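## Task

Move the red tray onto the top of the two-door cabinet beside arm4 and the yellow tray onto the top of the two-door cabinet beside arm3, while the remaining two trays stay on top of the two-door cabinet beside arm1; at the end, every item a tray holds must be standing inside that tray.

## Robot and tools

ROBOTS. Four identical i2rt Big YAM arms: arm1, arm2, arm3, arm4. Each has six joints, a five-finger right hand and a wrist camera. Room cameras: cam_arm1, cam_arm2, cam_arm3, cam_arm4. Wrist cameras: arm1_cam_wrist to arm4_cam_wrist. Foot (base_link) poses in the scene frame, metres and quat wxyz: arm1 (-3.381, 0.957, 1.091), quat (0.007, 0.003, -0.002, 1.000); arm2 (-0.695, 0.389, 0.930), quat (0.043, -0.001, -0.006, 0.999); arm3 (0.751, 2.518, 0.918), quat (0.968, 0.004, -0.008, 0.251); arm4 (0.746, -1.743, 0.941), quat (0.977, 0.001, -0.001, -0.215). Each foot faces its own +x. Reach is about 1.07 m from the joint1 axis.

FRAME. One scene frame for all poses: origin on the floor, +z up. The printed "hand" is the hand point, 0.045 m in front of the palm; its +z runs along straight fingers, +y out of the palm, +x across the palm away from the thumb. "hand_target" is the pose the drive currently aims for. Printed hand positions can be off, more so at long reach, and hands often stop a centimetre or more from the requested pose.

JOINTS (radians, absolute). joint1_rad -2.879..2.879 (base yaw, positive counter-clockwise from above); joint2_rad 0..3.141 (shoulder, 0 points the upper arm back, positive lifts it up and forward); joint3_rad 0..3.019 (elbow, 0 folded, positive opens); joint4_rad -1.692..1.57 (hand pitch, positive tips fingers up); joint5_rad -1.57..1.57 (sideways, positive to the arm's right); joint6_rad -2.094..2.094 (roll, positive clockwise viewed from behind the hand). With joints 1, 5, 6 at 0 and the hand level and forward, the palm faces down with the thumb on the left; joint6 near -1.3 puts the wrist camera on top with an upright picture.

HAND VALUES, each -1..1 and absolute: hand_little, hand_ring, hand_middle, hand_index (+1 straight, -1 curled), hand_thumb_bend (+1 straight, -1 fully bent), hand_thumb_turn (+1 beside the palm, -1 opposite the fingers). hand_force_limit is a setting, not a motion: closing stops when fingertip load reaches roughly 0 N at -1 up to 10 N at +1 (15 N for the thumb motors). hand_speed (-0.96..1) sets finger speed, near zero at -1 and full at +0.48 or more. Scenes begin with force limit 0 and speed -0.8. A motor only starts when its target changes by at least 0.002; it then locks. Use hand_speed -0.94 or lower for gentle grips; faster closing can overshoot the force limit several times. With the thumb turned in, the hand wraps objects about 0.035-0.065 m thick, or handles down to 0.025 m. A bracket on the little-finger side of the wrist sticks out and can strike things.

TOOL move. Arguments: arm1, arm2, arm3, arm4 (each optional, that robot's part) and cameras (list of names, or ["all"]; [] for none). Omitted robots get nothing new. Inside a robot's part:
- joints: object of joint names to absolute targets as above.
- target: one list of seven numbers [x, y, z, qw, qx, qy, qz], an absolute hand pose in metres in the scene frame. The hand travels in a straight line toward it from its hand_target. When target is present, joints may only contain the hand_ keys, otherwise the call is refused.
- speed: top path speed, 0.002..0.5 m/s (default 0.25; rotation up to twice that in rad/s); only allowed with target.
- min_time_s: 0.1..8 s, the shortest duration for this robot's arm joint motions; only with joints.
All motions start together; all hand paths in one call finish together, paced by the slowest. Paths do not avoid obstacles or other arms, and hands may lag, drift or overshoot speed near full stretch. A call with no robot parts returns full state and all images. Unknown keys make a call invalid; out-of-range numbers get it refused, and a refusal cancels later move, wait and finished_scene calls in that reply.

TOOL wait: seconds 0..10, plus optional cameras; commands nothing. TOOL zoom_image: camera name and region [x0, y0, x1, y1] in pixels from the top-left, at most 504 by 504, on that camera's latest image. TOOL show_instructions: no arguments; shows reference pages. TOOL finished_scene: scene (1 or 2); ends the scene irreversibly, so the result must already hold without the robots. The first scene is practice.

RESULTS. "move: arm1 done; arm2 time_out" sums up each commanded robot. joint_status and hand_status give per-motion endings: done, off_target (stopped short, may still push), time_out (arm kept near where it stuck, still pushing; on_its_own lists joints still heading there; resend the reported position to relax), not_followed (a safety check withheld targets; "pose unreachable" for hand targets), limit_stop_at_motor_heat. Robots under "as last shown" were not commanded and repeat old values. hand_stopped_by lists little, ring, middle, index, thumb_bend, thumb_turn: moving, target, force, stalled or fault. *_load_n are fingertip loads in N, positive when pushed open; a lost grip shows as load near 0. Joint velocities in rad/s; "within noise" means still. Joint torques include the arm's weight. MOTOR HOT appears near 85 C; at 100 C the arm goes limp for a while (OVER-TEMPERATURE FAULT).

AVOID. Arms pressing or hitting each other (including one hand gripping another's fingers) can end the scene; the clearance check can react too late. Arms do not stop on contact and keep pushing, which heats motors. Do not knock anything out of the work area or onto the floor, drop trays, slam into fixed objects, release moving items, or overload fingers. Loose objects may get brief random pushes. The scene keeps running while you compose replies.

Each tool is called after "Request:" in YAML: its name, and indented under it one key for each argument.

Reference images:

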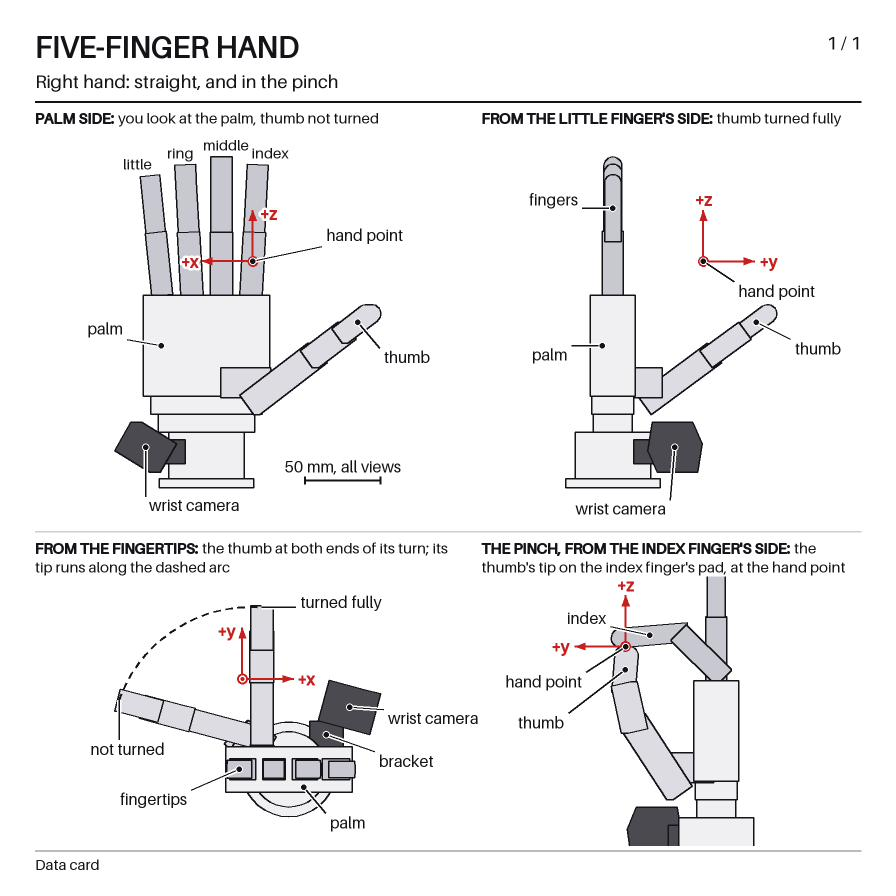

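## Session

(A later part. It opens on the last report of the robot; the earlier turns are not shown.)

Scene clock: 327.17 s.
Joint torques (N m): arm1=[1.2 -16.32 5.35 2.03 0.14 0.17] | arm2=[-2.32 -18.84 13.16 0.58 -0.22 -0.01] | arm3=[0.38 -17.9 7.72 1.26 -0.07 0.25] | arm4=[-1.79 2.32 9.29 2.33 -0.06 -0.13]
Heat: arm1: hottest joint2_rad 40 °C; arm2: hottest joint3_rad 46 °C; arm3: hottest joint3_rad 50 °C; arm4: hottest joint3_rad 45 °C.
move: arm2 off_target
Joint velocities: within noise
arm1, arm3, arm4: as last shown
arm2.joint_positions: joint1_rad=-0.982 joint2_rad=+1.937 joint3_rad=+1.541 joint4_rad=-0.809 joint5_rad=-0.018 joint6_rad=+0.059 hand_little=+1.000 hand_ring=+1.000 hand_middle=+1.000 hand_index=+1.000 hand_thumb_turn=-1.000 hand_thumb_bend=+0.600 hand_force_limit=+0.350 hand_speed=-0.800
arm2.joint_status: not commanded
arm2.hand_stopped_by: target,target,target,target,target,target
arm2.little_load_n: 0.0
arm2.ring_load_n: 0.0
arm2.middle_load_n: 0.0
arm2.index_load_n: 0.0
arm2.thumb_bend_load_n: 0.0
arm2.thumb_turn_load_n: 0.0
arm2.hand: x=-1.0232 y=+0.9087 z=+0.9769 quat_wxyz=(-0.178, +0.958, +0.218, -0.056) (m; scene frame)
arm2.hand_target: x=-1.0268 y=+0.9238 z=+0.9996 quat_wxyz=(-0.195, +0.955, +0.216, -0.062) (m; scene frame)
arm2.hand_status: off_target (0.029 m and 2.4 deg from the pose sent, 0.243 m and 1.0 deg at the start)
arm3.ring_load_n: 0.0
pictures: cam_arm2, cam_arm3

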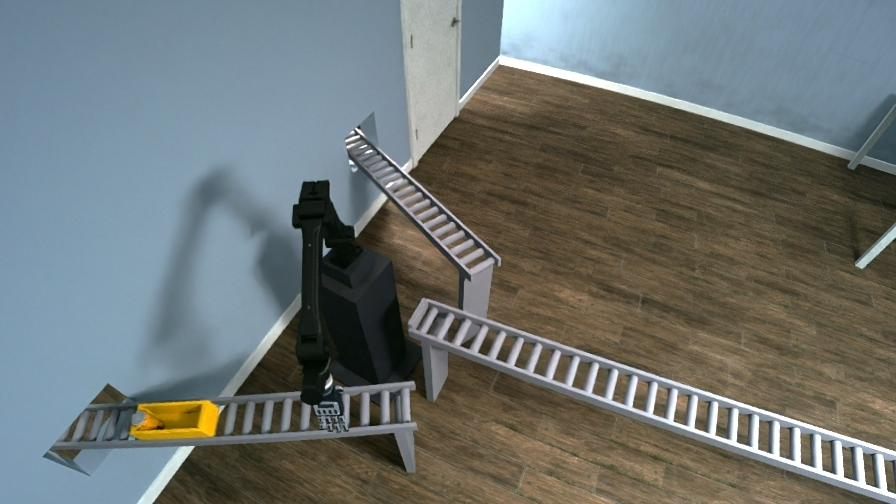

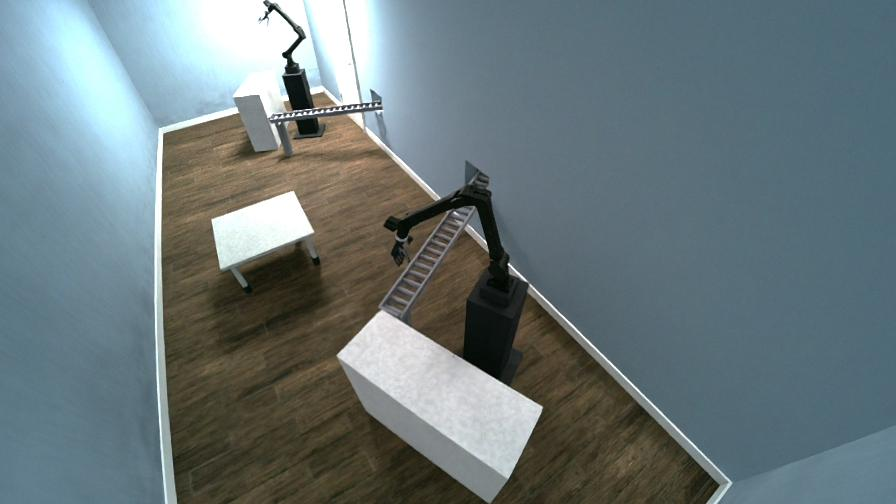

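Request:
move:
  arm2: {"joints": {"joint1_rad": 0.06, "joint2_rad": 1.3, "joint3_rad": 1.15, "joint4_rad": -1.2, "joint5_rad": 0, "joint6_rad": -1.5, "hand_little": 0.4, "hand_ring": 0.4, "hand_middle": 0.4, "hand_index": 0.4, "hand_thumb_bend": 0.65, "hand_speed": -0.85}, "min_time_s": 6}
  cameras: ["arm1_cam_wrist", "arm3_cam_wrist", "cam_arm3"]

Request:
zoom_image:
  camera: "cam_arm3"
  region: [375, 255, 435, 320]

Scene clock: 335.70 s.
Joint torques (N m): arm1=[1.14 -16.21 5.35 2.03 0.14 0.17] | arm2=[0.09 -9.99 9.62 0.34 0.1 -0.03] | arm3=[0.44 -17.96 7.71 1.25 -0.08 0.25] | arm4=[-1.03 1.9 9.18 2.3 -0.07 -0.11]
Heat: arm1: hottest joint2_rad 40 °C; arm2: hottest joint3_rad 46 °C; arm3: hottest joint3_rad 50 °C; arm4: hottest joint3_rad 45 °C.
move: arm2 done
Joint velocities: within noise
arm1, arm3, arm4: as last shown
arm1.middle_load_n: 0.5
arm2.joint_positions: joint1_rad=+0.049 joint2_rad=+1.309 joint3_rad=+1.148 joint4_rad=-1.184 joint5_rad=-0.004 joint6_rad=-1.490 hand_little=+0.400 hand_ring=+0.400 hand_middle=+0.400 hand_index=+0.400 hand_thumb_turn=-1.000 hand_thumb_bend=+0.650 hand_force_limit=+0.350 hand_speed=-0.850
arm2.joint_status: all done
arm2.hand_stopped_by: target,target,target,target,target,target
arm2.little_load_n: 0.0
arm2.ring_load_n: 0.0
arm2.middle_load_n: 0.0
arm2.index_load_n: 0.0
arm2.thumb_bend_load_n: 0.0
arm2.thumb_turn_load_n: 0.0
arm2.hand: x=-1.0849 y=+0.4584 z=+1.1123 quat_wxyz=(-0.111, +0.058, +0.992, +0.002) (m; scene frame)
arm2.hand_target: x=-1.0822 y=+0.4547 z=+1.1168 quat_wxyz=(-0.110, +0.047, +0.993, +0.004) (m; scene frame)
arm2.hand_status: not commanded
arm4.little_load_n: -0.5
pictures: arm1_cam_wrist, arm3_cam_wrist, cam_arm3

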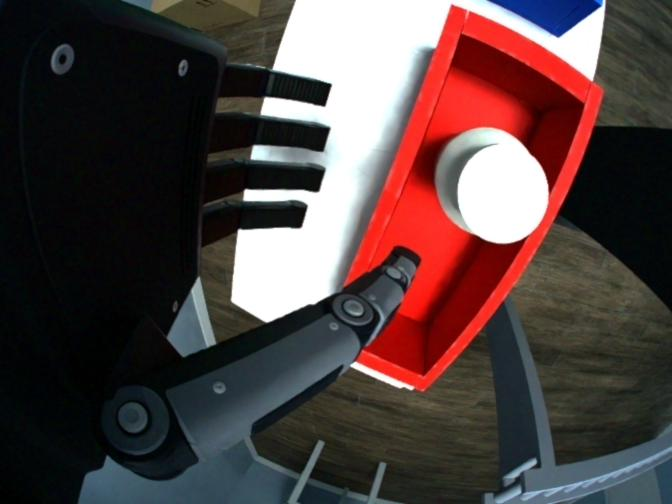

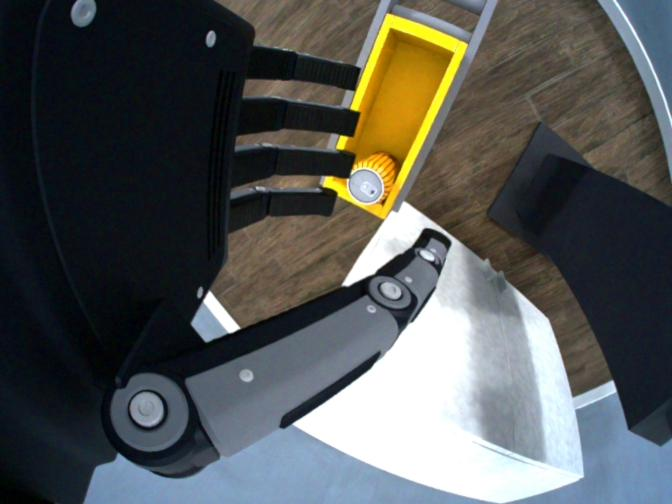

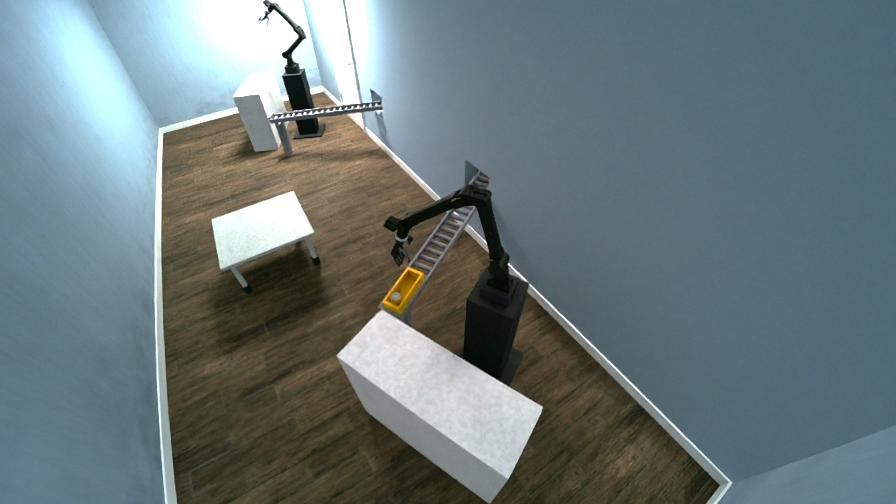

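Scaled by 7.754 from the camera's 896x504 image, which has a finer 1280x720 frame.

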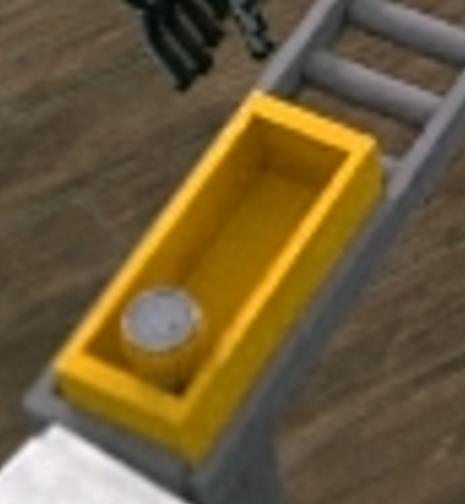

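Request:
zoom_image:
  camera: "arm1_cam_wrist"
  region: [320, 180, 560, 360]

Scaled by 2.100 from the camera's 672x504 image, which has a finer 960x720 frame.

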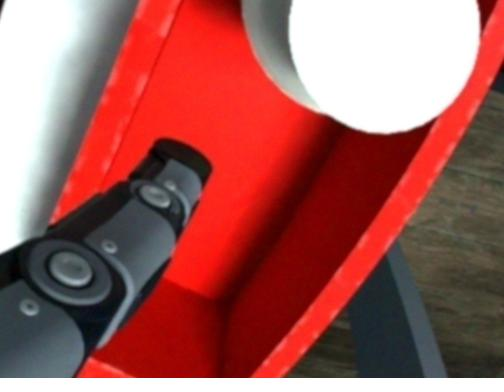

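Request:
move:
  arm1: {"target": [-3.9561, 0.8738, 0.868, -0.1650, 0.7760, 0.5954, -0.1266], "speed": 0.06, "joints": {"hand_thumb_bend": 0.5, "hand_speed": -0.85}}
  cameras: ["arm1_cam_wrist"]

Request:
zoom_image:
  camera: "arm1_cam_wrist"
  region: [320, 130, 560, 310]

Scene clock: 346.17 s.
Joint torques (N m): arm1=[1.26 -16.56 5.75 1.99 0.12 0.17] | arm2=[0.09 -10.46 9.68 0.39 0.06 -0.06] | arm3=[0.38 -17.96 7.72 1.26 -0.08 0.24] | arm4=[-1.67 2.26 9.33 2.29 -0.05 -0.12]
Heat: arm1: hottest joint2_rad 40 °C; arm2: hottest joint3_rad 46 °C; arm3: hottest joint3_rad 50 °C; arm4: hottest joint3_rad 45 °C.
move: arm1 off_target
Joint velocities: within noise
arm1.joint_positions: joint1_rad=+0.114 joint2_rad=+2.249 joint3_rad=+1.244 joint4_rad=-0.172 joint5_rad=+0.142 joint6_rad=+0.326 hand_little=+0.300 hand_ring=+0.300 hand_middle=+0.300 hand_index=+0.300 hand_thumb_turn=-1.000 hand_thumb_bend=+0.500 hand_force_limit=+0.300 hand_speed=-0.850
arm1.joint_status: all done
arm1.hand_stopped_by: target,target,target,target,target,target
arm1.little_load_n: 0.0
arm1.ring_load_n: 0.0
arm1.middle_load_n: 0.0
arm1.index_load_n: 0.0
arm1.thumb_bend_load_n: 0.0
arm1.thumb_turn_load_n: 0.0
arm1.hand: x=-3.9553 y=+0.8803 z=+0.8840 quat_wxyz=(-0.167, +0.773, +0.598, -0.127) (m; scene frame)
arm1.hand_target: x=-3.9550 y=+0.8741 z=+0.8693 quat_wxyz=(-0.165, +0.776, +0.595, -0.127) (m; scene frame)
arm1.hand_status: off_target (0.017 m and 0.5 deg from the pose sent, 0.068 m and 1.1 deg at the start)
arm2, arm3, arm4: as last shown
arm4.little_load_n: 0.0
pictures: arm1_cam_wrist

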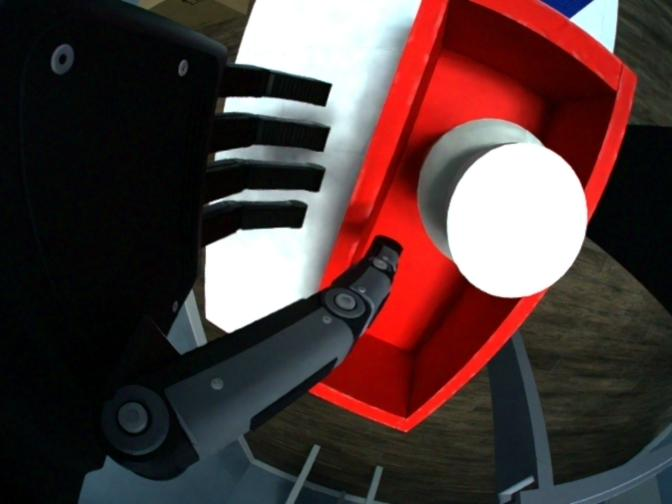

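Scaled by 2.100 from the camera's 672x504 image, which has a finer 960x720 frame.

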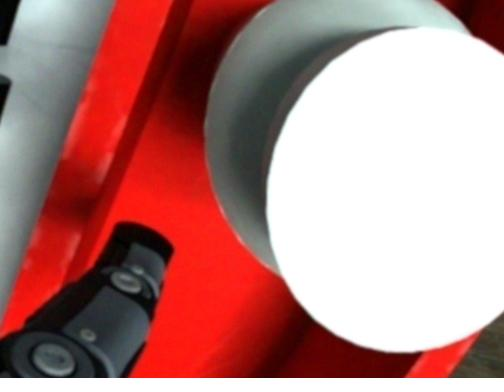

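Request:
move:
  arm1: {"target": [-3.968, 0.8695, 0.866, -0.1650, 0.7760, 0.5954, -0.1266], "speed": 0.05}
  cameras: ["arm1_cam_wrist"]

Request:
zoom_image:
  camera: "arm1_cam_wrist"
  region: [320, 130, 560, 310]

Scene clock: 349.67 s.
Joint torques (N m): arm1=[1.2 -16.56 7.08 1.02 0.14 0.18] | arm2=[-0.21 -9.58 9.83 0.29 0.13 -0.07] | arm3=[0.44 -17.96 7.71 1.25 -0.08 0.25] | arm4=[-1.2 2.55 9.28 2.52 -0.05 -0.13]
Heat: arm1: hottest joint2_rad 39 °C; arm2: hottest joint3_rad 46 °C; arm3: hottest joint3_rad 50 °C; arm4: hottest joint3_rad 45 °C.
move: arm1 off_target
Joint velocities: within noise
arm1.joint_positions: joint1_rad=+0.120 joint2_rad=+2.271 joint3_rad=+1.273 joint4_rad=-0.172 joint5_rad=+0.143 joint6_rad=+0.329 hand_little=+0.300 hand_ring=+0.300 hand_middle=+0.300 hand_index=+0.300 hand_thumb_turn=-1.000 hand_thumb_bend=+0.500 hand_force_limit=+0.300 hand_speed=-0.850
arm1.joint_status: not commanded
arm1.hand_stopped_by: target,target,target,target,target,target
arm1.little_load_n: 0.0
arm1.ring_load_n: 0.0
arm1.middle_load_n: 0.0
arm1.index_load_n: 0.0
arm1.thumb_bend_load_n: 0.0
arm1.thumb_turn_load_n: 0.0
arm1.hand: x=-3.9648 y=+0.8759 z=+0.8798 quat_wxyz=(-0.169, +0.772, +0.599, -0.131) (m; scene frame)
arm1.hand_target: x=-3.9673 y=+0.8697 z=+0.8663 quat_wxyz=(-0.165, +0.776, +0.596, -0.127) (m; scene frame)
arm1.hand_status: off_target (0.016 m and 0.9 deg from the pose sent, 0.025 m and 0.5 deg at the start)
arm2, arm3, arm4: as last shown
arm3.index_load_n: -0.5
arm4.middle_load_n: -0.5
pictures: arm1_cam_wrist

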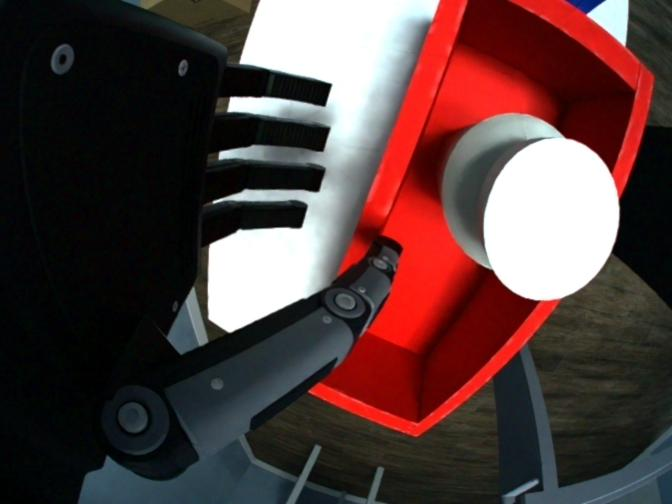

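Scaled by 2.100 from the camera's 672x504 image, which has a finer 960x720 frame.

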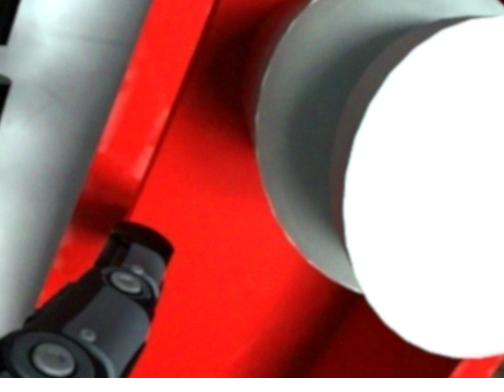

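Request:
move:
  arm1: {"joints": {"hand_thumb_bend": 0.6, "hand_speed": -0.85}}

Request:
move:
  arm1: {"target": [-3.966, 0.8692, 0.828, -0.1650, 0.7760, 0.5954, -0.1266], "speed": 0.04}
  cameras: ["arm1_cam_wrist"]

Request:
zoom_image:
  camera: "arm1_cam_wrist"
  region: [280, 150, 520, 330]

Scene clock: 354.17 s.
Joint torques (N m): arm1=[1.2 -16.62 7.08 1.05 0.15 0.18] | arm2=[0.09 -9.76 9.7 0.31 0.17 -0.06] | arm3=[0.44 -17.9 7.72 1.26 -0.07 0.25] | arm4=[-1.55 2.14 9.26 2.33 -0.08 -0.12]
Heat: arm1: hottest joint2_rad 39 °C; arm2: hottest joint3_rad 46 °C; arm3: hottest joint3_rad 50 °C; arm4: hottest joint3_rad 45 °C.
move: arm1 done
Joint velocities: within noise
arm1.joint_positions: joint1_rad=+0.120 joint2_rad=+2.271 joint3_rad=+1.273 joint4_rad=-0.172 joint5_rad=+0.143 joint6_rad=+0.329 hand_little=+0.300 hand_ring=+0.300 hand_middle=+0.300 hand_index=+0.300 hand_thumb_turn=-1.000 hand_thumb_bend=+0.600 hand_force_limit=+0.300 hand_speed=-0.850
arm1.joint_status: all done
arm1.hand_stopped_by: target,target,target,target,target,target
arm1.little_load_n: 0.0
arm1.ring_load_n: 0.0
arm1.middle_load_n: 0.0
arm1.index_load_n: 0.0
arm1.thumb_bend_load_n: 0.0
arm1.thumb_turn_load_n: 0.0
arm1.hand: x=-3.9648 y=+0.8759 z=+0.8798 quat_wxyz=(-0.169, +0.772, +0.599, -0.131) (m; scene frame)
arm1.hand_target: x=-3.9673 y=+0.8697 z=+0.8663 quat_wxyz=(-0.165, +0.775, +0.596, -0.127) (m; scene frame)
arm1.hand_status: not commanded
arm2: as last shown
arm2.thumb_bend_load_n: -0.5
arm3.joint_positions: joint1_rad=-1.473 joint2_rad=+1.896 joint3_rad=+1.210 joint4_rad=-0.550 joint5_rad=+0.016 joint6_rad=-0.022 hand_little=+0.300 hand_ring=+0.300 hand_middle=+0.300 hand_index=+0.300 hand_thumb_turn=-1.000 hand_thumb_bend=+0.600 hand_force_limit=+0.000 hand_speed=-0.700
arm3.joint_status: not commanded
arm3.hand_stopped_by: target,target,target,target,target,target
arm3.little_load_n: 0.0
arm3.ring_load_n: 0.0
arm3.middle_load_n: 0.0
arm3.index_load_n: 0.0
arm3.thumb_bend_load_n: 0.0
arm3.thumb_turn_load_n: 0.0
arm3.hand: x=+1.0760 y=+2.0949 z=+0.8690 quat_wxyz=(-0.048, +0.302, -0.939, +0.159) (m; scene frame)
arm3.hand_target: x=+1.0778 y=+2.0922 z=+0.8617 quat_wxyz=(-0.051, +0.295, -0.941, +0.160) (m; scene frame)
arm3.hand_status: not commanded
arm4.joint_positions: joint1_rad=-0.372 joint2_rad=+0.628 joint3_rad=+1.427 joint4_rad=-1.367 joint5_rad=-0.046 joint6_rad=-0.848 hand_little=+1.000 hand_ring=+1.000 hand_middle=+1.000 hand_index=+1.000 hand_thumb_turn=+1.000 hand_thumb_bend=+1.000 hand_force_limit=+0.000 hand_speed=-0.800
arm4.joint_status: not commanded
arm4.hand_stopped_by: target,target,target,target,target,target
arm4.little_load_n: 0.0
arm4.ring_load_n: 0.0
arm4.middle_load_n: 0.0
arm4.index_load_n: 0.0
arm4.thumb_bend_load_n: 0.0
arm4.thumb_turn_load_n: 0.0
arm4.hand: x=+0.8813 y=-1.9107 z=+1.4245 quat_wxyz=(-0.002, +0.640, -0.599, +0.481) (m; scene frame)
arm4.hand_target: x=+0.8806 y=-1.9099 z=+1.4342 quat_wxyz=(-0.001, +0.636, -0.595, +0.491) (m; scene frame)
arm4.hand_status: not commanded
pictures: none

Scene clock: 355.73 s.
Joint torques (N m): arm1=[1.2 -16.91 6.64 1.96 0.14 0.17] | arm2=[0.09 -10.58 9.81 0.32 0.11 -0.07] | arm3=[0.44 -17.96 7.73 1.26 -0.07 0.25] | arm4=[-0.97 2.32 9.26 2.4 -0.05 -0.15]
Heat: arm1: hottest joint2_rad 39 °C; arm2: hottest joint3_rad 46 °C; arm3: hottest joint3_rad 50 °C; arm4: hottest joint3_rad 45 °C.
move: arm1 off_target
Joint velocities: within noise
arm1.joint_positions: joint1_rad=+0.120 joint2_rad=+2.354 joint3_rad=+1.290 joint4_rad=-0.134 joint5_rad=+0.145 joint6_rad=+0.332 hand_little=+0.300 hand_ring=+0.300 hand_middle=+0.300 hand_index=+0.300 hand_thumb_turn=-1.000 hand_thumb_bend=+0.600 hand_force_limit=+0.300 hand_speed=-0.850
arm1.joint_status: not commanded
arm1.hand_stopped_by: target,target,target,target,target,target
arm1.little_load_n: 0.0
arm1.ring_load_n: 0.0
arm1.middle_load_n: 0.0
arm1.index_load_n: 0.0
arm1.thumb_bend_load_n: 0.0
arm1.thumb_turn_load_n: 0.0
arm1.hand: x=-3.9555 y=+0.8773 z=+0.8398 quat_wxyz=(-0.163, +0.774, +0.600, -0.119) (m; scene frame)
arm1.hand_target: x=-3.9641 y=+0.8698 z=+0.8282 quat_wxyz=(-0.165, +0.776, +0.595, -0.126) (m; scene frame)
arm1.hand_status: off_target (0.018 m and 1.0 deg from the pose sent, 0.052 m and 0.9 deg at the start)
arm2, arm3, arm4: as last shown
arm2.thumb_bend_load_n: 0.0
pictures: arm1_cam_wrist

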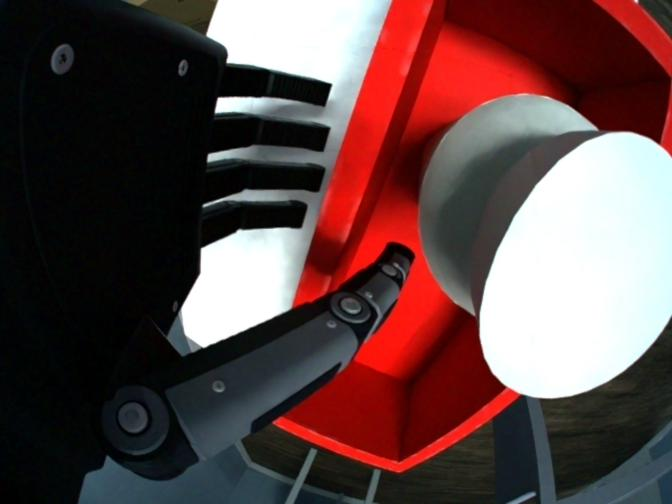

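Scaled by 2.100 from the camera's 672x504 image, which has a finer 960x720 frame.

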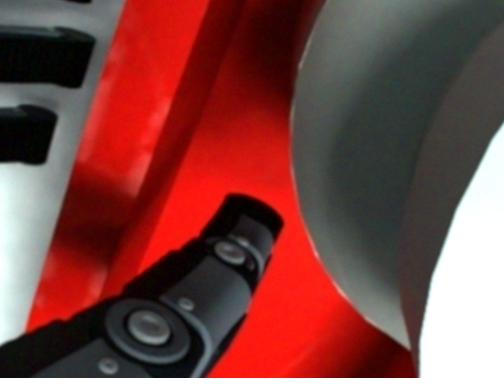

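Request:
move:
  arm1: {"joints": {"hand_little": -0.1, "hand_ring": -0.1, "hand_middle": -0.1, "hand_index": -0.1, "hand_thumb_bend": -0.3, "hand_speed": -0.88, "hand_force_limit": -0.6}}
  cameras: ["arm1_cam_wrist"]

Scene clock: 361.73 s.
Joint torques (N m): arm1=[1.26 -16.91 6.35 1.81 0.08 0.17] | arm2=[-0.15 -10.52 9.76 0.35 0.08 -0.02] | arm3=[0.38 -17.96 7.71 1.25 -0.08 0.24] | arm4=[-1.26 2.32 9.28 2.41 -0.07 -0.11]
Heat: arm1: hottest joint2_rad 39 °C; arm2: hottest joint3_rad 46 °C; arm3: hottest joint3_rad 49 °C; arm4: hottest joint3_rad 45 °C.
move: arm1 off_target
Joint velocities: within noise
arm1.joint_positions: joint1_rad=+0.120 joint2_rad=+2.354 joint3_rad=+1.295 joint4_rad=-0.131 joint5_rad=+0.145 joint6_rad=+0.329 hand_little=-0.100 hand_ring=-0.100 hand_middle=-0.076 hand_index=-0.100 hand_thumb_turn=-1.000 hand_thumb_bend=+0.408 hand_force_limit=-0.600 hand_speed=-0.880
arm1.joint_status: hand_middle off_target (ended at -0.076, target -0.100); hand_thumb_bend off_target (ended at +0.408, target -0.300); the others done
arm1.hand_stopped_by: target,target,force,target,force,target
arm1.little_load_n: 0.0
arm1.ring_load_n: 0.0
arm1.middle_load_n: 5.5
arm1.index_load_n: 0.0
arm1.thumb_bend_load_n: 5.5
arm1.thumb_turn_load_n: 0.5
arm1.hand: x=-3.9589 y=+0.8770 z=+0.8411 quat_wxyz=(-0.165, +0.773, +0.600, -0.122) (m; scene frame)
arm1.hand_target: x=-3.9638 y=+0.8699 z=+0.8283 quat_wxyz=(-0.165, +0.775, +0.597, -0.125) (m; scene frame)
arm1.hand_status: not commanded
arm2, arm3, arm4: as last shown
arm3.middle_load_n: 0.5
arm3.index_load_n: -0.5
pictures: arm1_cam_wrist

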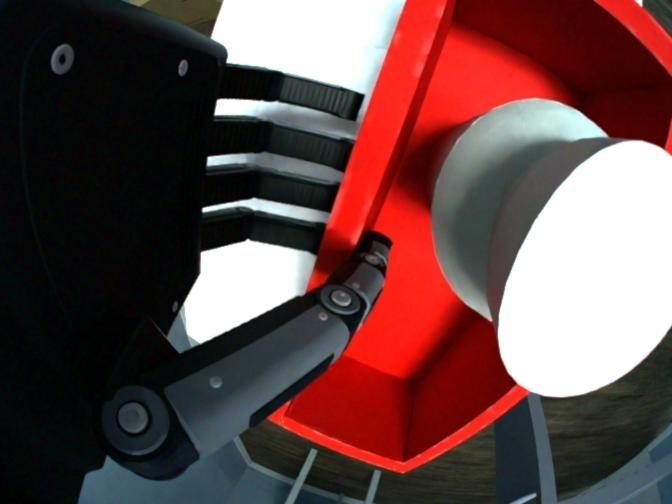

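Request:
move:
  arm1: {"joints": {"hand_little": -0.38, "hand_ring": -0.38, "hand_middle": -0.38, "hand_index": -0.38, "hand_thumb_bend": -0.31, "hand_speed": -0.92, "hand_force_limit": 0.0}}

Request:
move:
  arm1: {"joints": {"hand_little": -0.45, "hand_ring": -0.45, "hand_middle": -0.41, "hand_index": -0.42, "hand_thumb_bend": -0.35, "hand_speed": -0.94, "hand_force_limit": 0.3}}
  cameras: ["arm1_cam_wrist"]

Scene clock: 364.80 s.
Joint torques (N m): arm1=[1.2 -17.03 6.34 1.73 0.03 0.16] | arm2=[-0.73 -10.11 9.84 0.23 0.16 -0.08] | arm3=[0.44 -17.9 7.71 1.25 -0.08 0.24] | arm4=[-1.08 2.2 9.39 2.44 -0.05 -0.12]
Heat: arm1: hottest joint2_rad 39 °C; arm2: hottest joint3_rad 46 °C; arm3: hottest joint3_rad 49 °C; arm4: hottest joint3_rad 45 °C.
move: arm1 off_target
Joint velocities: within noise
arm1.joint_positions: joint1_rad=+0.120 joint2_rad=+2.354 joint3_rad=+1.295 joint4_rad=-0.128 joint5_rad=+0.146 joint6_rad=+0.325 hand_little=-0.380 hand_ring=-0.195 hand_middle=-0.076 hand_index=-0.180 hand_thumb_turn=-1.000 hand_thumb_bend=+0.405 hand_force_limit=+0.000 hand_speed=-0.920
arm1.joint_status: hand_ring off_target (ended at -0.195, target -0.380); hand_middle off_target (ended at -0.076, target -0.380); hand_index off_target (ended at -0.180, target -0.380); hand_thumb_bend off_target (ended at +0.405, target -0.310); the others done
arm1.hand_stopped_by: target,force,force,force,force,target
arm1.little_load_n: 0.0
arm1.ring_load_n: 4.0
arm1.middle_load_n: 0.0
arm1.index_load_n: 4.0
arm1.thumb_bend_load_n: 12.0
arm1.thumb_turn_load_n: 1.5
arm1.hand: x=-3.9596 y=+0.8775 z=+0.8412 quat_wxyz=(-0.166, +0.772, +0.602, -0.123) (m; scene frame)
arm1.hand_target: x=-3.9640 y=+0.8704 z=+0.8283 quat_wxyz=(-0.165, +0.774, +0.598, -0.126) (m; scene frame)
arm1.hand_status: not commanded
arm2, arm3, arm4: as last shown
arm3.middle_load_n: 0.0
arm3.index_load_n: 0.0
arm4.ring_load_n: -0.5
arm4.middle_load_n: -0.5
pictures: none

Scene clock: 365.70 s.
Joint torques (N m): arm1=[1.2 -17.03 6.38 1.63 0.04 0.17] | arm2=[-0.44 -10.29 9.83 0.31 0.11 -0.04] | arm3=[0.44 -17.96 7.72 1.26 -0.08 0.25] | arm4=[-1.32 1.85 9.16 2.41 -0.07 -0.13]
Heat: arm1: hottest joint2_rad 39 °C; arm2: hottest joint3_rad 46 °C; arm3: hottest joint3_rad 49 °C; arm4: hottest joint3_rad 45 °C.
move: arm1 off_target
Joint velocities: within noise
arm1.joint_positions: joint1_rad=+0.120 joint2_rad=+2.354 joint3_rad=+1.295 joint4_rad=-0.126 joint5_rad=+0.146 joint6_rad=+0.322 hand_little=-0.450 hand_ring=-0.221 hand_middle=-0.107 hand_index=-0.195 hand_thumb_turn=-1.000 hand_thumb_bend=+0.406 hand_force_limit=+0.300 hand_speed=-0.940
arm1.joint_status: hand_ring off_target (ended at -0.221, target -0.450); hand_middle off_target (ended at -0.107, target -0.410); hand_index off_target (ended at -0.195, target -0.420); hand_thumb_bend off_target (ended at +0.406, target -0.350); the others done
arm1.hand_stopped_by: target,force,force,force,force,target
arm1.little_load_n: 0.0
arm1.ring_load_n: 4.5
arm1.middle_load_n: 8.0
arm1.index_load_n: 4.0
arm1.thumb_bend_load_n: 19.0
arm1.thumb_turn_load_n: 2.5
arm1.hand: x=-3.9599 y=+0.8776 z=+0.8412 quat_wxyz=(-0.167, +0.771, +0.603, -0.123) (m; scene frame)
arm1.hand_target: x=-3.9637 y=+0.8706 z=+0.8284 quat_wxyz=(-0.165, +0.773, +0.599, -0.125) (m; scene frame)
arm1.hand_status: not commanded
arm2, arm3, arm4: as last shown
arm3.middle_load_n: 0.5
arm4.ring_load_n: 0.0
arm4.middle_load_n: 0.0
pictures: arm1_cam_wrist

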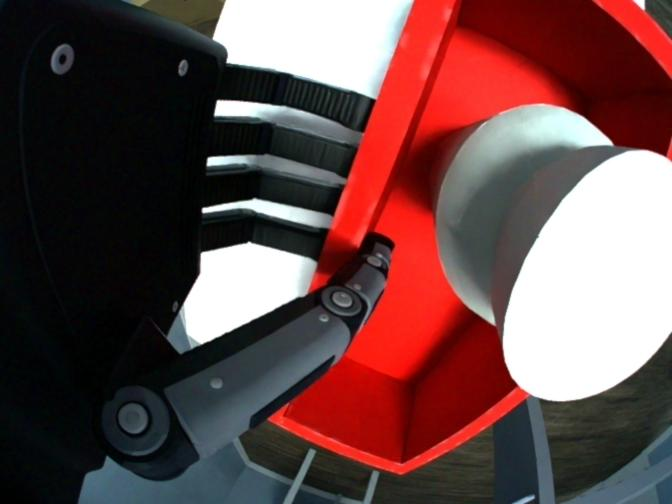

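Request:
move:
  arm1: {"joints": {"hand_little": -0.65, "hand_ring": -0.5, "hand_index": -0.5, "hand_thumb_bend": -0.4, "hand_speed": -0.94, "hand_force_limit": 0.35}}

Scene clock: 370.73 s.
Joint torques (N m): arm1=[1.2 -17.08 6.35 1.63 0.04 0.17] | arm2=[0.15 -10.05 9.72 0.49 0.16 -0.07] | arm3=[0.44 -17.9 7.72 1.26 -0.07 0.25] | arm4=[-1.32 2.2 9.16 2.47 -0.04 -0.11]
Heat: arm1: hottest joint2_rad 39 °C; arm2: hottest joint3_rad 46 °C; arm3: hottest joint3_rad 49 °C; arm4: hottest joint3_rad 45 °C.
move: arm1 off_target
Joint velocities: within noise
arm1.joint_positions: joint1_rad=+0.120 joint2_rad=+2.354 joint3_rad=+1.295 joint4_rad=-0.126 joint5_rad=+0.146 joint6_rad=+0.322 hand_little=-0.649 hand_ring=-0.231 hand_middle=-0.108 hand_index=-0.210 hand_thumb_turn=-1.000 hand_thumb_bend=+0.407 hand_force_limit=+0.350 hand_speed=-0.940
arm1.joint_status: hand_ring off_target (ended at -0.231, target -0.500); hand_index off_target (ended at -0.210, target -0.500); hand_thumb_bend off_target (ended at +0.407, target -0.400); the others done
arm1.hand_stopped_by: target,force,force,force,force,target
arm1.little_load_n: 4.5
arm1.ring_load_n: 0.0
arm1.middle_load_n: 1.0
arm1.index_load_n: 8.0
arm1.thumb_bend_load_n: 24.5
arm1.thumb_turn_load_n: 5.0
arm1.hand: x=-3.9599 y=+0.8776 z=+0.8412 quat_wxyz=(-0.167, +0.771, +0.603, -0.123) (m; scene frame)
arm1.hand_target: x=-3.9638 y=+0.8706 z=+0.8284 quat_wxyz=(-0.165, +0.773, +0.599, -0.125) (m; scene frame)
arm1.hand_status: not commanded
arm2.joint_positions: joint1_rad=+0.049 joint2_rad=+1.309 joint3_rad=+1.148 joint4_rad=-1.184 joint5_rad=-0.004 joint6_rad=-1.490 hand_little=+0.400 hand_ring=+0.400 hand_middle=+0.400 hand_index=+0.400 hand_thumb_turn=-1.000 hand_thumb_bend=+0.650 hand_force_limit=+0.350 hand_speed=-0.850
arm2.joint_status: not commanded
arm2.hand_stopped_by: target,target,target,target,target,target
arm2.little_load_n: 0.0
arm2.ring_load_n: 0.0
arm2.middle_load_n: 0.0
arm2.index_load_n: 0.0
arm2.thumb_bend_load_n: -0.5
arm2.thumb_turn_load_n: 0.5
arm2.hand: x=-1.0849 y=+0.4584 z=+1.1123 quat_wxyz=(-0.111, +0.058, +0.992, +0.002) (m; scene frame)
arm2.hand_target: x=-1.0822 y=+0.4547 z=+1.1168 quat_wxyz=(-0.110, +0.047, +0.993, +0.004) (m; scene frame)
arm2.hand_status: not commanded
arm3, arm4: as last shown
arm3.middle_load_n: 0.0
arm4.ring_load_n: 0.5
pictures: none

Request:
move:
  arm1: {"target": [-3.976, 0.869, 0.900, -0.1650, 0.7735, 0.5985, -0.1255], "speed": 0.05}
  arm3: {"target": [1.128, 2.020, 0.74, -0.0543, 0.2586, -0.9431, 0.2007], "speed": 0.1}
  cameras: ["arm1_cam_wrist", "arm3_cam_wrist", "cam_arm3"]

Request:
zoom_image:
  camera: "cam_arm3"
  region: [375, 235, 455, 320]

Scene clock: 377.20 s.
Joint torques (N m): arm1=[1.08 -22.95 6.71 0.28 -0.03 0.13] | arm2=[-0.62 -10.11 9.76 0.31 0.13 -0.07] | arm3=[0.44 -20.72 10.1 1.36 0.14 0.25] | arm4=[-0.97 2.55 9.16 2.37 -0.06 -0.12]
Heat: arm1: hottest joint2_rad 40 °C; arm2: hottest joint3_rad 46 °C; arm3: hottest joint3_rad 49 °C; arm4: hottest joint3_rad 45 °C.
move: arm1 off_target; arm3 off_target
Joint velocities: within noise
arm1.joint_positions: joint1_rad=+0.120 joint2_rad=+2.286 joint3_rad=+1.295 joint4_rad=-0.235 joint5_rad=+0.146 joint6_rad=+0.337 hand_little=-0.649 hand_ring=-0.231 hand_middle=-0.108 hand_index=-0.210 hand_thumb_turn=-1.000 hand_thumb_bend=+0.407 hand_force_limit=+0.350 hand_speed=-0.940
arm1.joint_status: not commanded
arm1.hand_stopped_by: target,force,force,force,force,target
arm1.little_load_n: 2.0
arm1.ring_load_n: 0.0
arm1.middle_load_n: 2.5
arm1.index_load_n: 7.5
arm1.thumb_bend_load_n: 26.5
arm1.thumb_turn_load_n: 4.0
arm1.hand: x=-3.9556 y=+0.8772 z=+0.8733 quat_wxyz=(-0.155, +0.777, +0.600, -0.107) (m; scene frame)
arm1.hand_target: x=-3.9764 y=+0.8684 z=+0.8995 quat_wxyz=(-0.164, +0.777, +0.594, -0.126) (m; scene frame)
arm1.hand_status: off_target (0.035 m and 2.4 deg from the pose sent, 0.062 m and 0.7 deg at the start)
arm2, arm4: as last shown
arm2.index_load_n: 0.5
arm2.thumb_bend_load_n: 0.0
arm2.thumb_turn_load_n: 0.0
arm3.joint_positions: joint1_rad=-1.473 joint2_rad=+2.233 joint3_rad=+1.365 joint4_rad=-0.321 joint5_rad=+0.029 joint6_rad=+0.042 hand_little=+0.300 hand_ring=+0.300 hand_middle=+0.300 hand_index=+0.300 hand_thumb_turn=-1.000 hand_thumb_bend=+0.600 hand_force_limit=+0.000 hand_speed=-0.700
arm3.joint_status: not commanded
arm3.hand_stopped_by: target,target,target,target,target,target
arm3.little_load_n: -0.5
arm3.ring_load_n: 0.0
arm3.middle_load_n: 0.5
arm3.index_load_n: 0.0
arm3.thumb_bend_load_n: 0.0
arm3.thumb_turn_load_n: 0.0
arm3.hand: x=+1.1167 y=+2.0419 z=+0.7409 quat_wxyz=(-0.054, +0.268, -0.945, +0.181) (m; scene frame)
arm3.hand_target: x=+1.1279 y=+2.0228 z=+0.7401 quat_wxyz=(-0.060, +0.260, -0.943, +0.198) (m; scene frame)
arm3.hand_status: off_target (0.025 m and 2.6 deg from the pose sent, 0.158 m and 6.9 deg at the start)
arm4.ring_load_n: 0.0
arm4.middle_load_n: -0.5
pictures: arm1_cam_wrist, arm3_cam_wrist, cam_arm3

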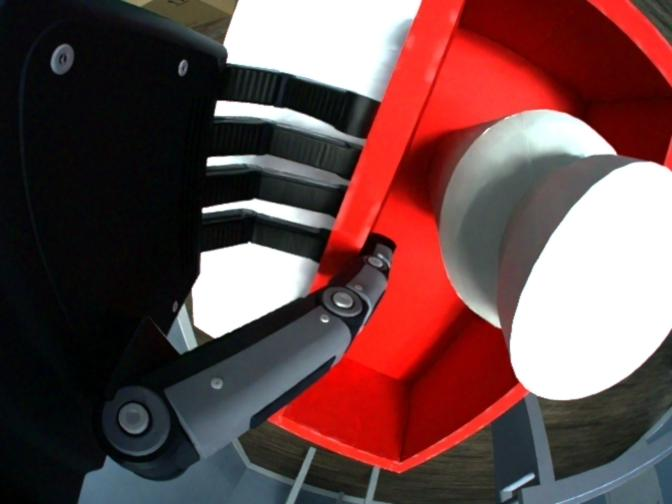

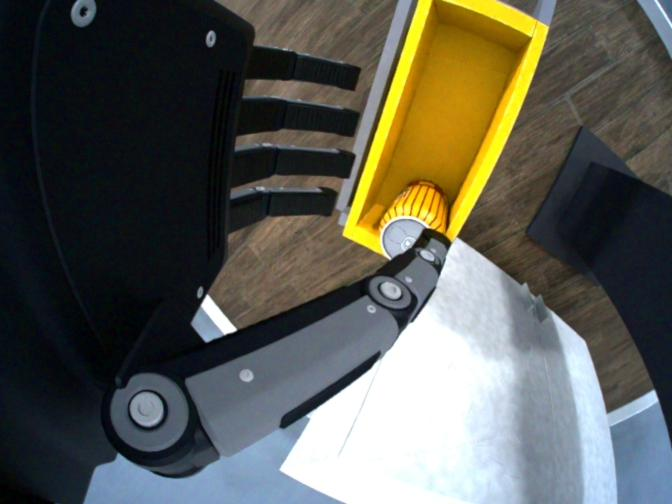

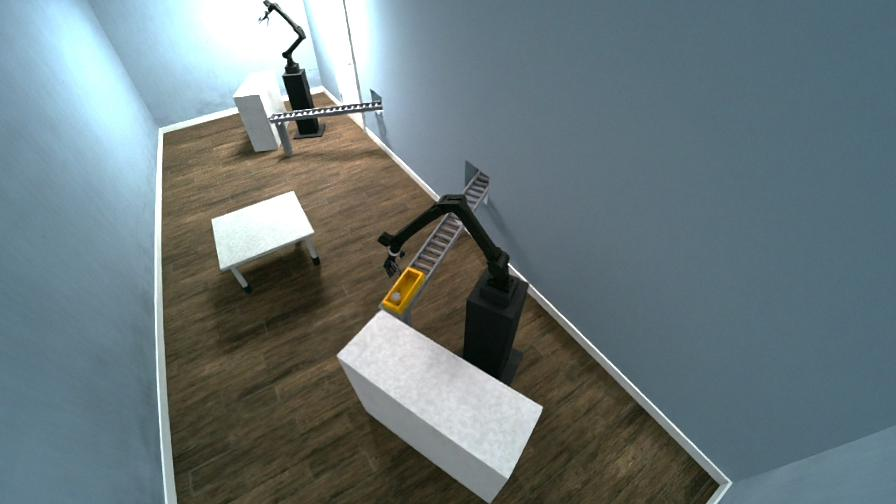

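Scaled by 5.929 from the camera's 896x504 image, which has a finer 1280x720 frame.

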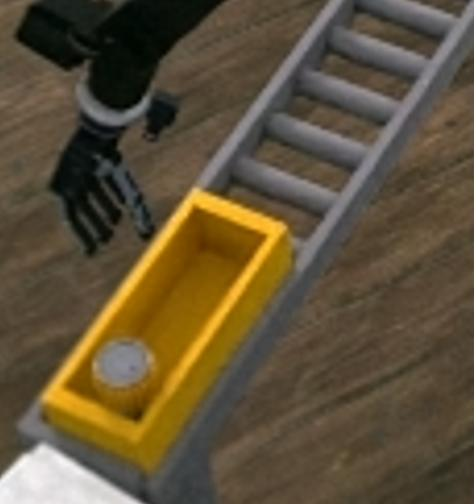

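Request:
move:
  arm1: {"target": [-3.984, 0.868, 0.965, -0.1650, 0.7760, 0.5950, -0.1260], "speed": 0.06}
  arm3: {"target": [1.155, 2.006, 0.68, -0.0543, 0.2586, -0.9431, 0.2007], "speed": 0.06}
  cameras: ["arm1_cam_wrist", "arm3_cam_wrist", "cam_arm3", "cam_arm1"]

Request:
zoom_image:
  camera: "cam_arm3"
  region: [375, 235, 455, 320]

Request:
zoom_image:
  camera: "cam_arm1"
  region: [300, 180, 560, 360]

Scene clock: 391.73 s.
Joint torques (N m): arm1=[1.14 -22.48 8.79 0.24 0 0.1] | arm2=[-0.15 -9.93 9.83 0.35 0.08 -0.09] | arm3=[1.32 -22.24 9.84 1.28 0.17 0.25] | arm4=[-1.49 2.37 9.2 2.35 -0.05 -0.12]
Heat: arm1: hottest joint2_rad 39 °C; arm2: hottest joint3_rad 46 °C; arm3: hottest joint3_rad 49 °C; arm4: hottest joint3_rad 45 °C.
move: arm1 off_target; arm3 off_target
Joint velocities: within noise
arm1.joint_positions: joint1_rad=+0.120 joint2_rad=+2.170 joint3_rad=+1.295 joint4_rad=-0.365 joint5_rad=+0.146 joint6_rad=+0.337 hand_little=-0.649 hand_ring=-0.231 hand_middle=-0.108 hand_index=-0.210 hand_thumb_turn=-1.000 hand_thumb_bend=+0.407 hand_force_limit=+0.350 hand_speed=-0.940
arm1.joint_status: not commanded
arm1.hand_stopped_by: target,force,force,force,force,target
arm1.little_load_n: 2.0
arm1.ring_load_n: 0.0
arm1.middle_load_n: 2.0
arm1.index_load_n: 7.5
arm1.thumb_bend_load_n: 26.5
arm1.thumb_turn_load_n: 4.0
arm1.hand: x=-3.9572 y=+0.8768 z=+0.9324 quat_wxyz=(-0.152, +0.778, +0.601, -0.101) (m; scene frame)
arm1.hand_target: x=-3.9842 y=+0.8678 z=+0.9645 quat_wxyz=(-0.165, +0.776, +0.595, -0.127) (m; scene frame)
arm1.hand_status: off_target (0.043 m and 3.3 deg from the pose sent, 0.096 m and 2.5 deg at the start)
arm2, arm4: as last shown
arm2.index_load_n: 0.0
arm3.joint_positions: joint1_rad=-1.461 joint2_rad=+2.398 joint3_rad=+1.498 joint4_rad=-0.286 joint5_rad=+0.049 joint6_rad=+0.062 hand_little=+0.300 hand_ring=+0.300 hand_middle=+0.300 hand_index=+0.300 hand_thumb_turn=-1.000 hand_thumb_bend=+0.600 hand_force_limit=+0.000 hand_speed=-0.700
arm3.joint_status: not commanded
arm3.hand_stopped_by: target,target,target,target,target,target
arm3.little_load_n: 0.0
arm3.ring_load_n: 0.0
arm3.middle_load_n: 0.0
arm3.index_load_n: 0.0
arm3.thumb_bend_load_n: 0.0
arm3.thumb_turn_load_n: 0.0
arm3.hand: x=+1.1390 y=+2.0201 z=+0.6831 quat_wxyz=(-0.048, +0.263, -0.946, +0.185) (m; scene frame)
arm3.hand_target: x=+1.1544 y=+2.0076 z=+0.6802 quat_wxyz=(-0.055, +0.259, -0.943, +0.201) (m; scene frame)
arm3.hand_status: off_target (0.022 m and 2.0 deg from the pose sent, 0.080 m and 2.6 deg at the start)
arm4.middle_load_n: 0.0
pictures: arm1_cam_wrist, arm3_cam_wrist, cam_arm1, cam_arm3

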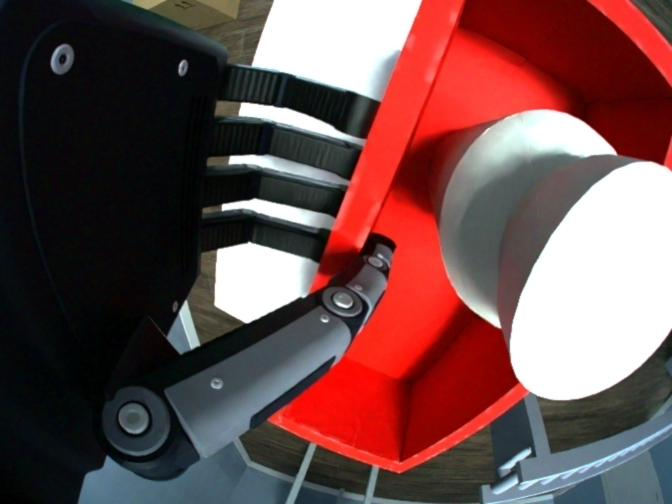

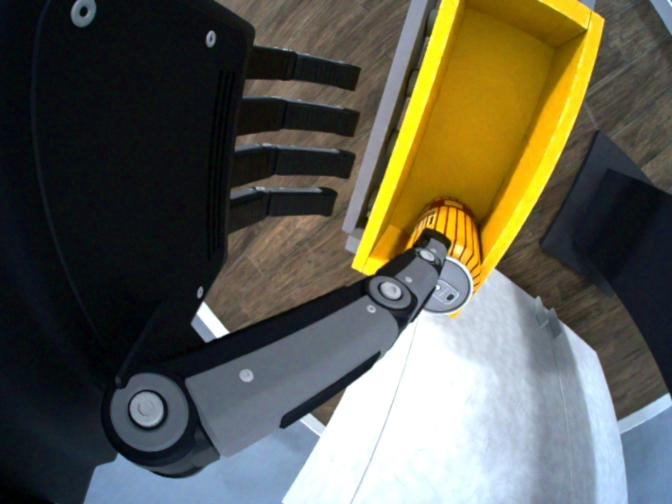

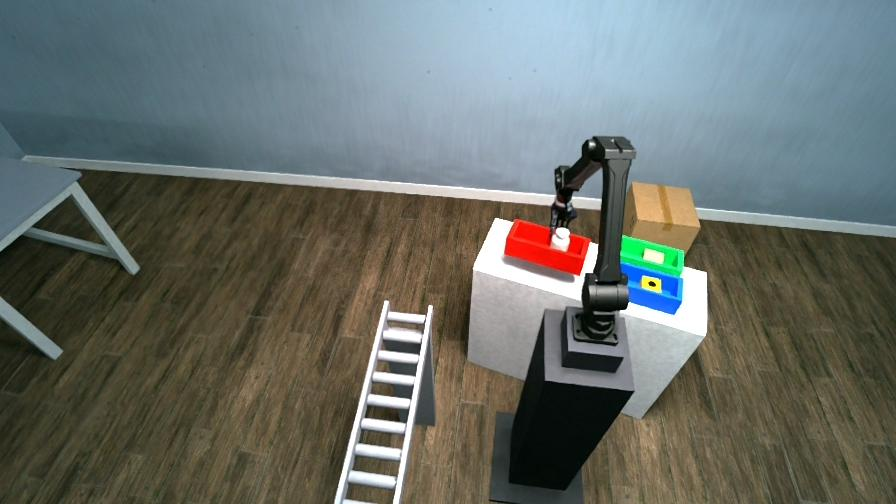

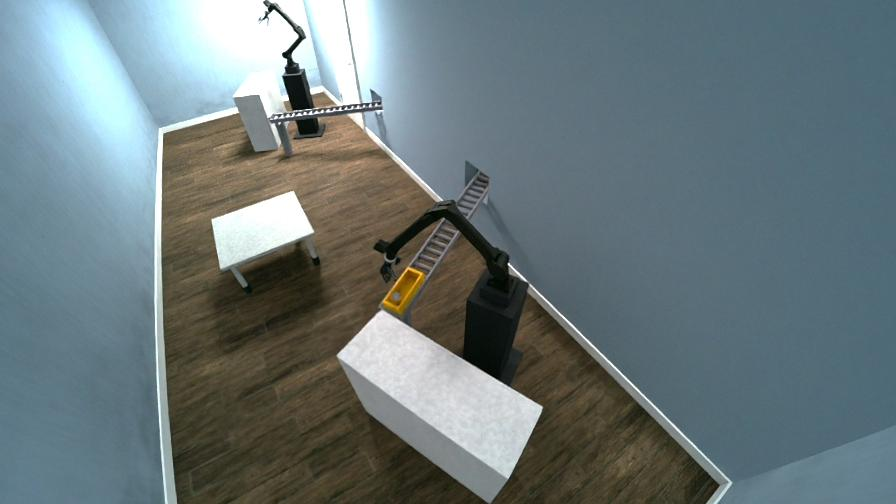

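Scaled by 5.929 from the camera's 896x504 image, which has a finer 1280x720 frame.

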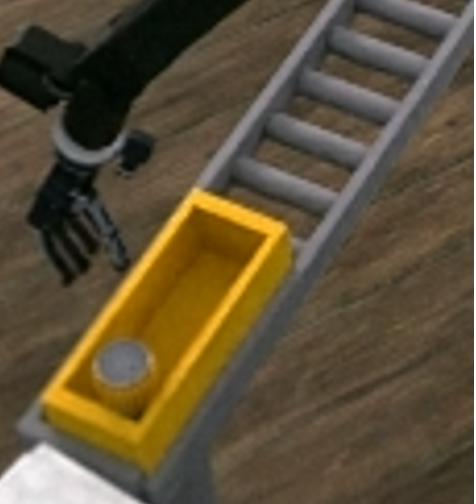

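Scaled by 1.938 from the camera's 896x504 image, which has a finer 1280x720 frame.

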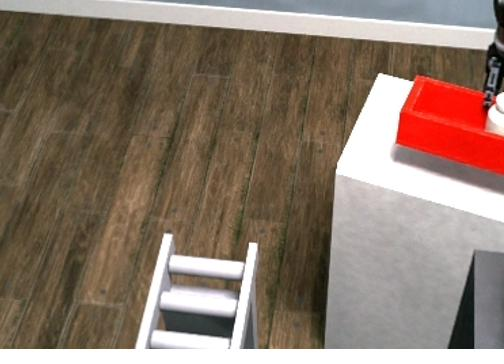

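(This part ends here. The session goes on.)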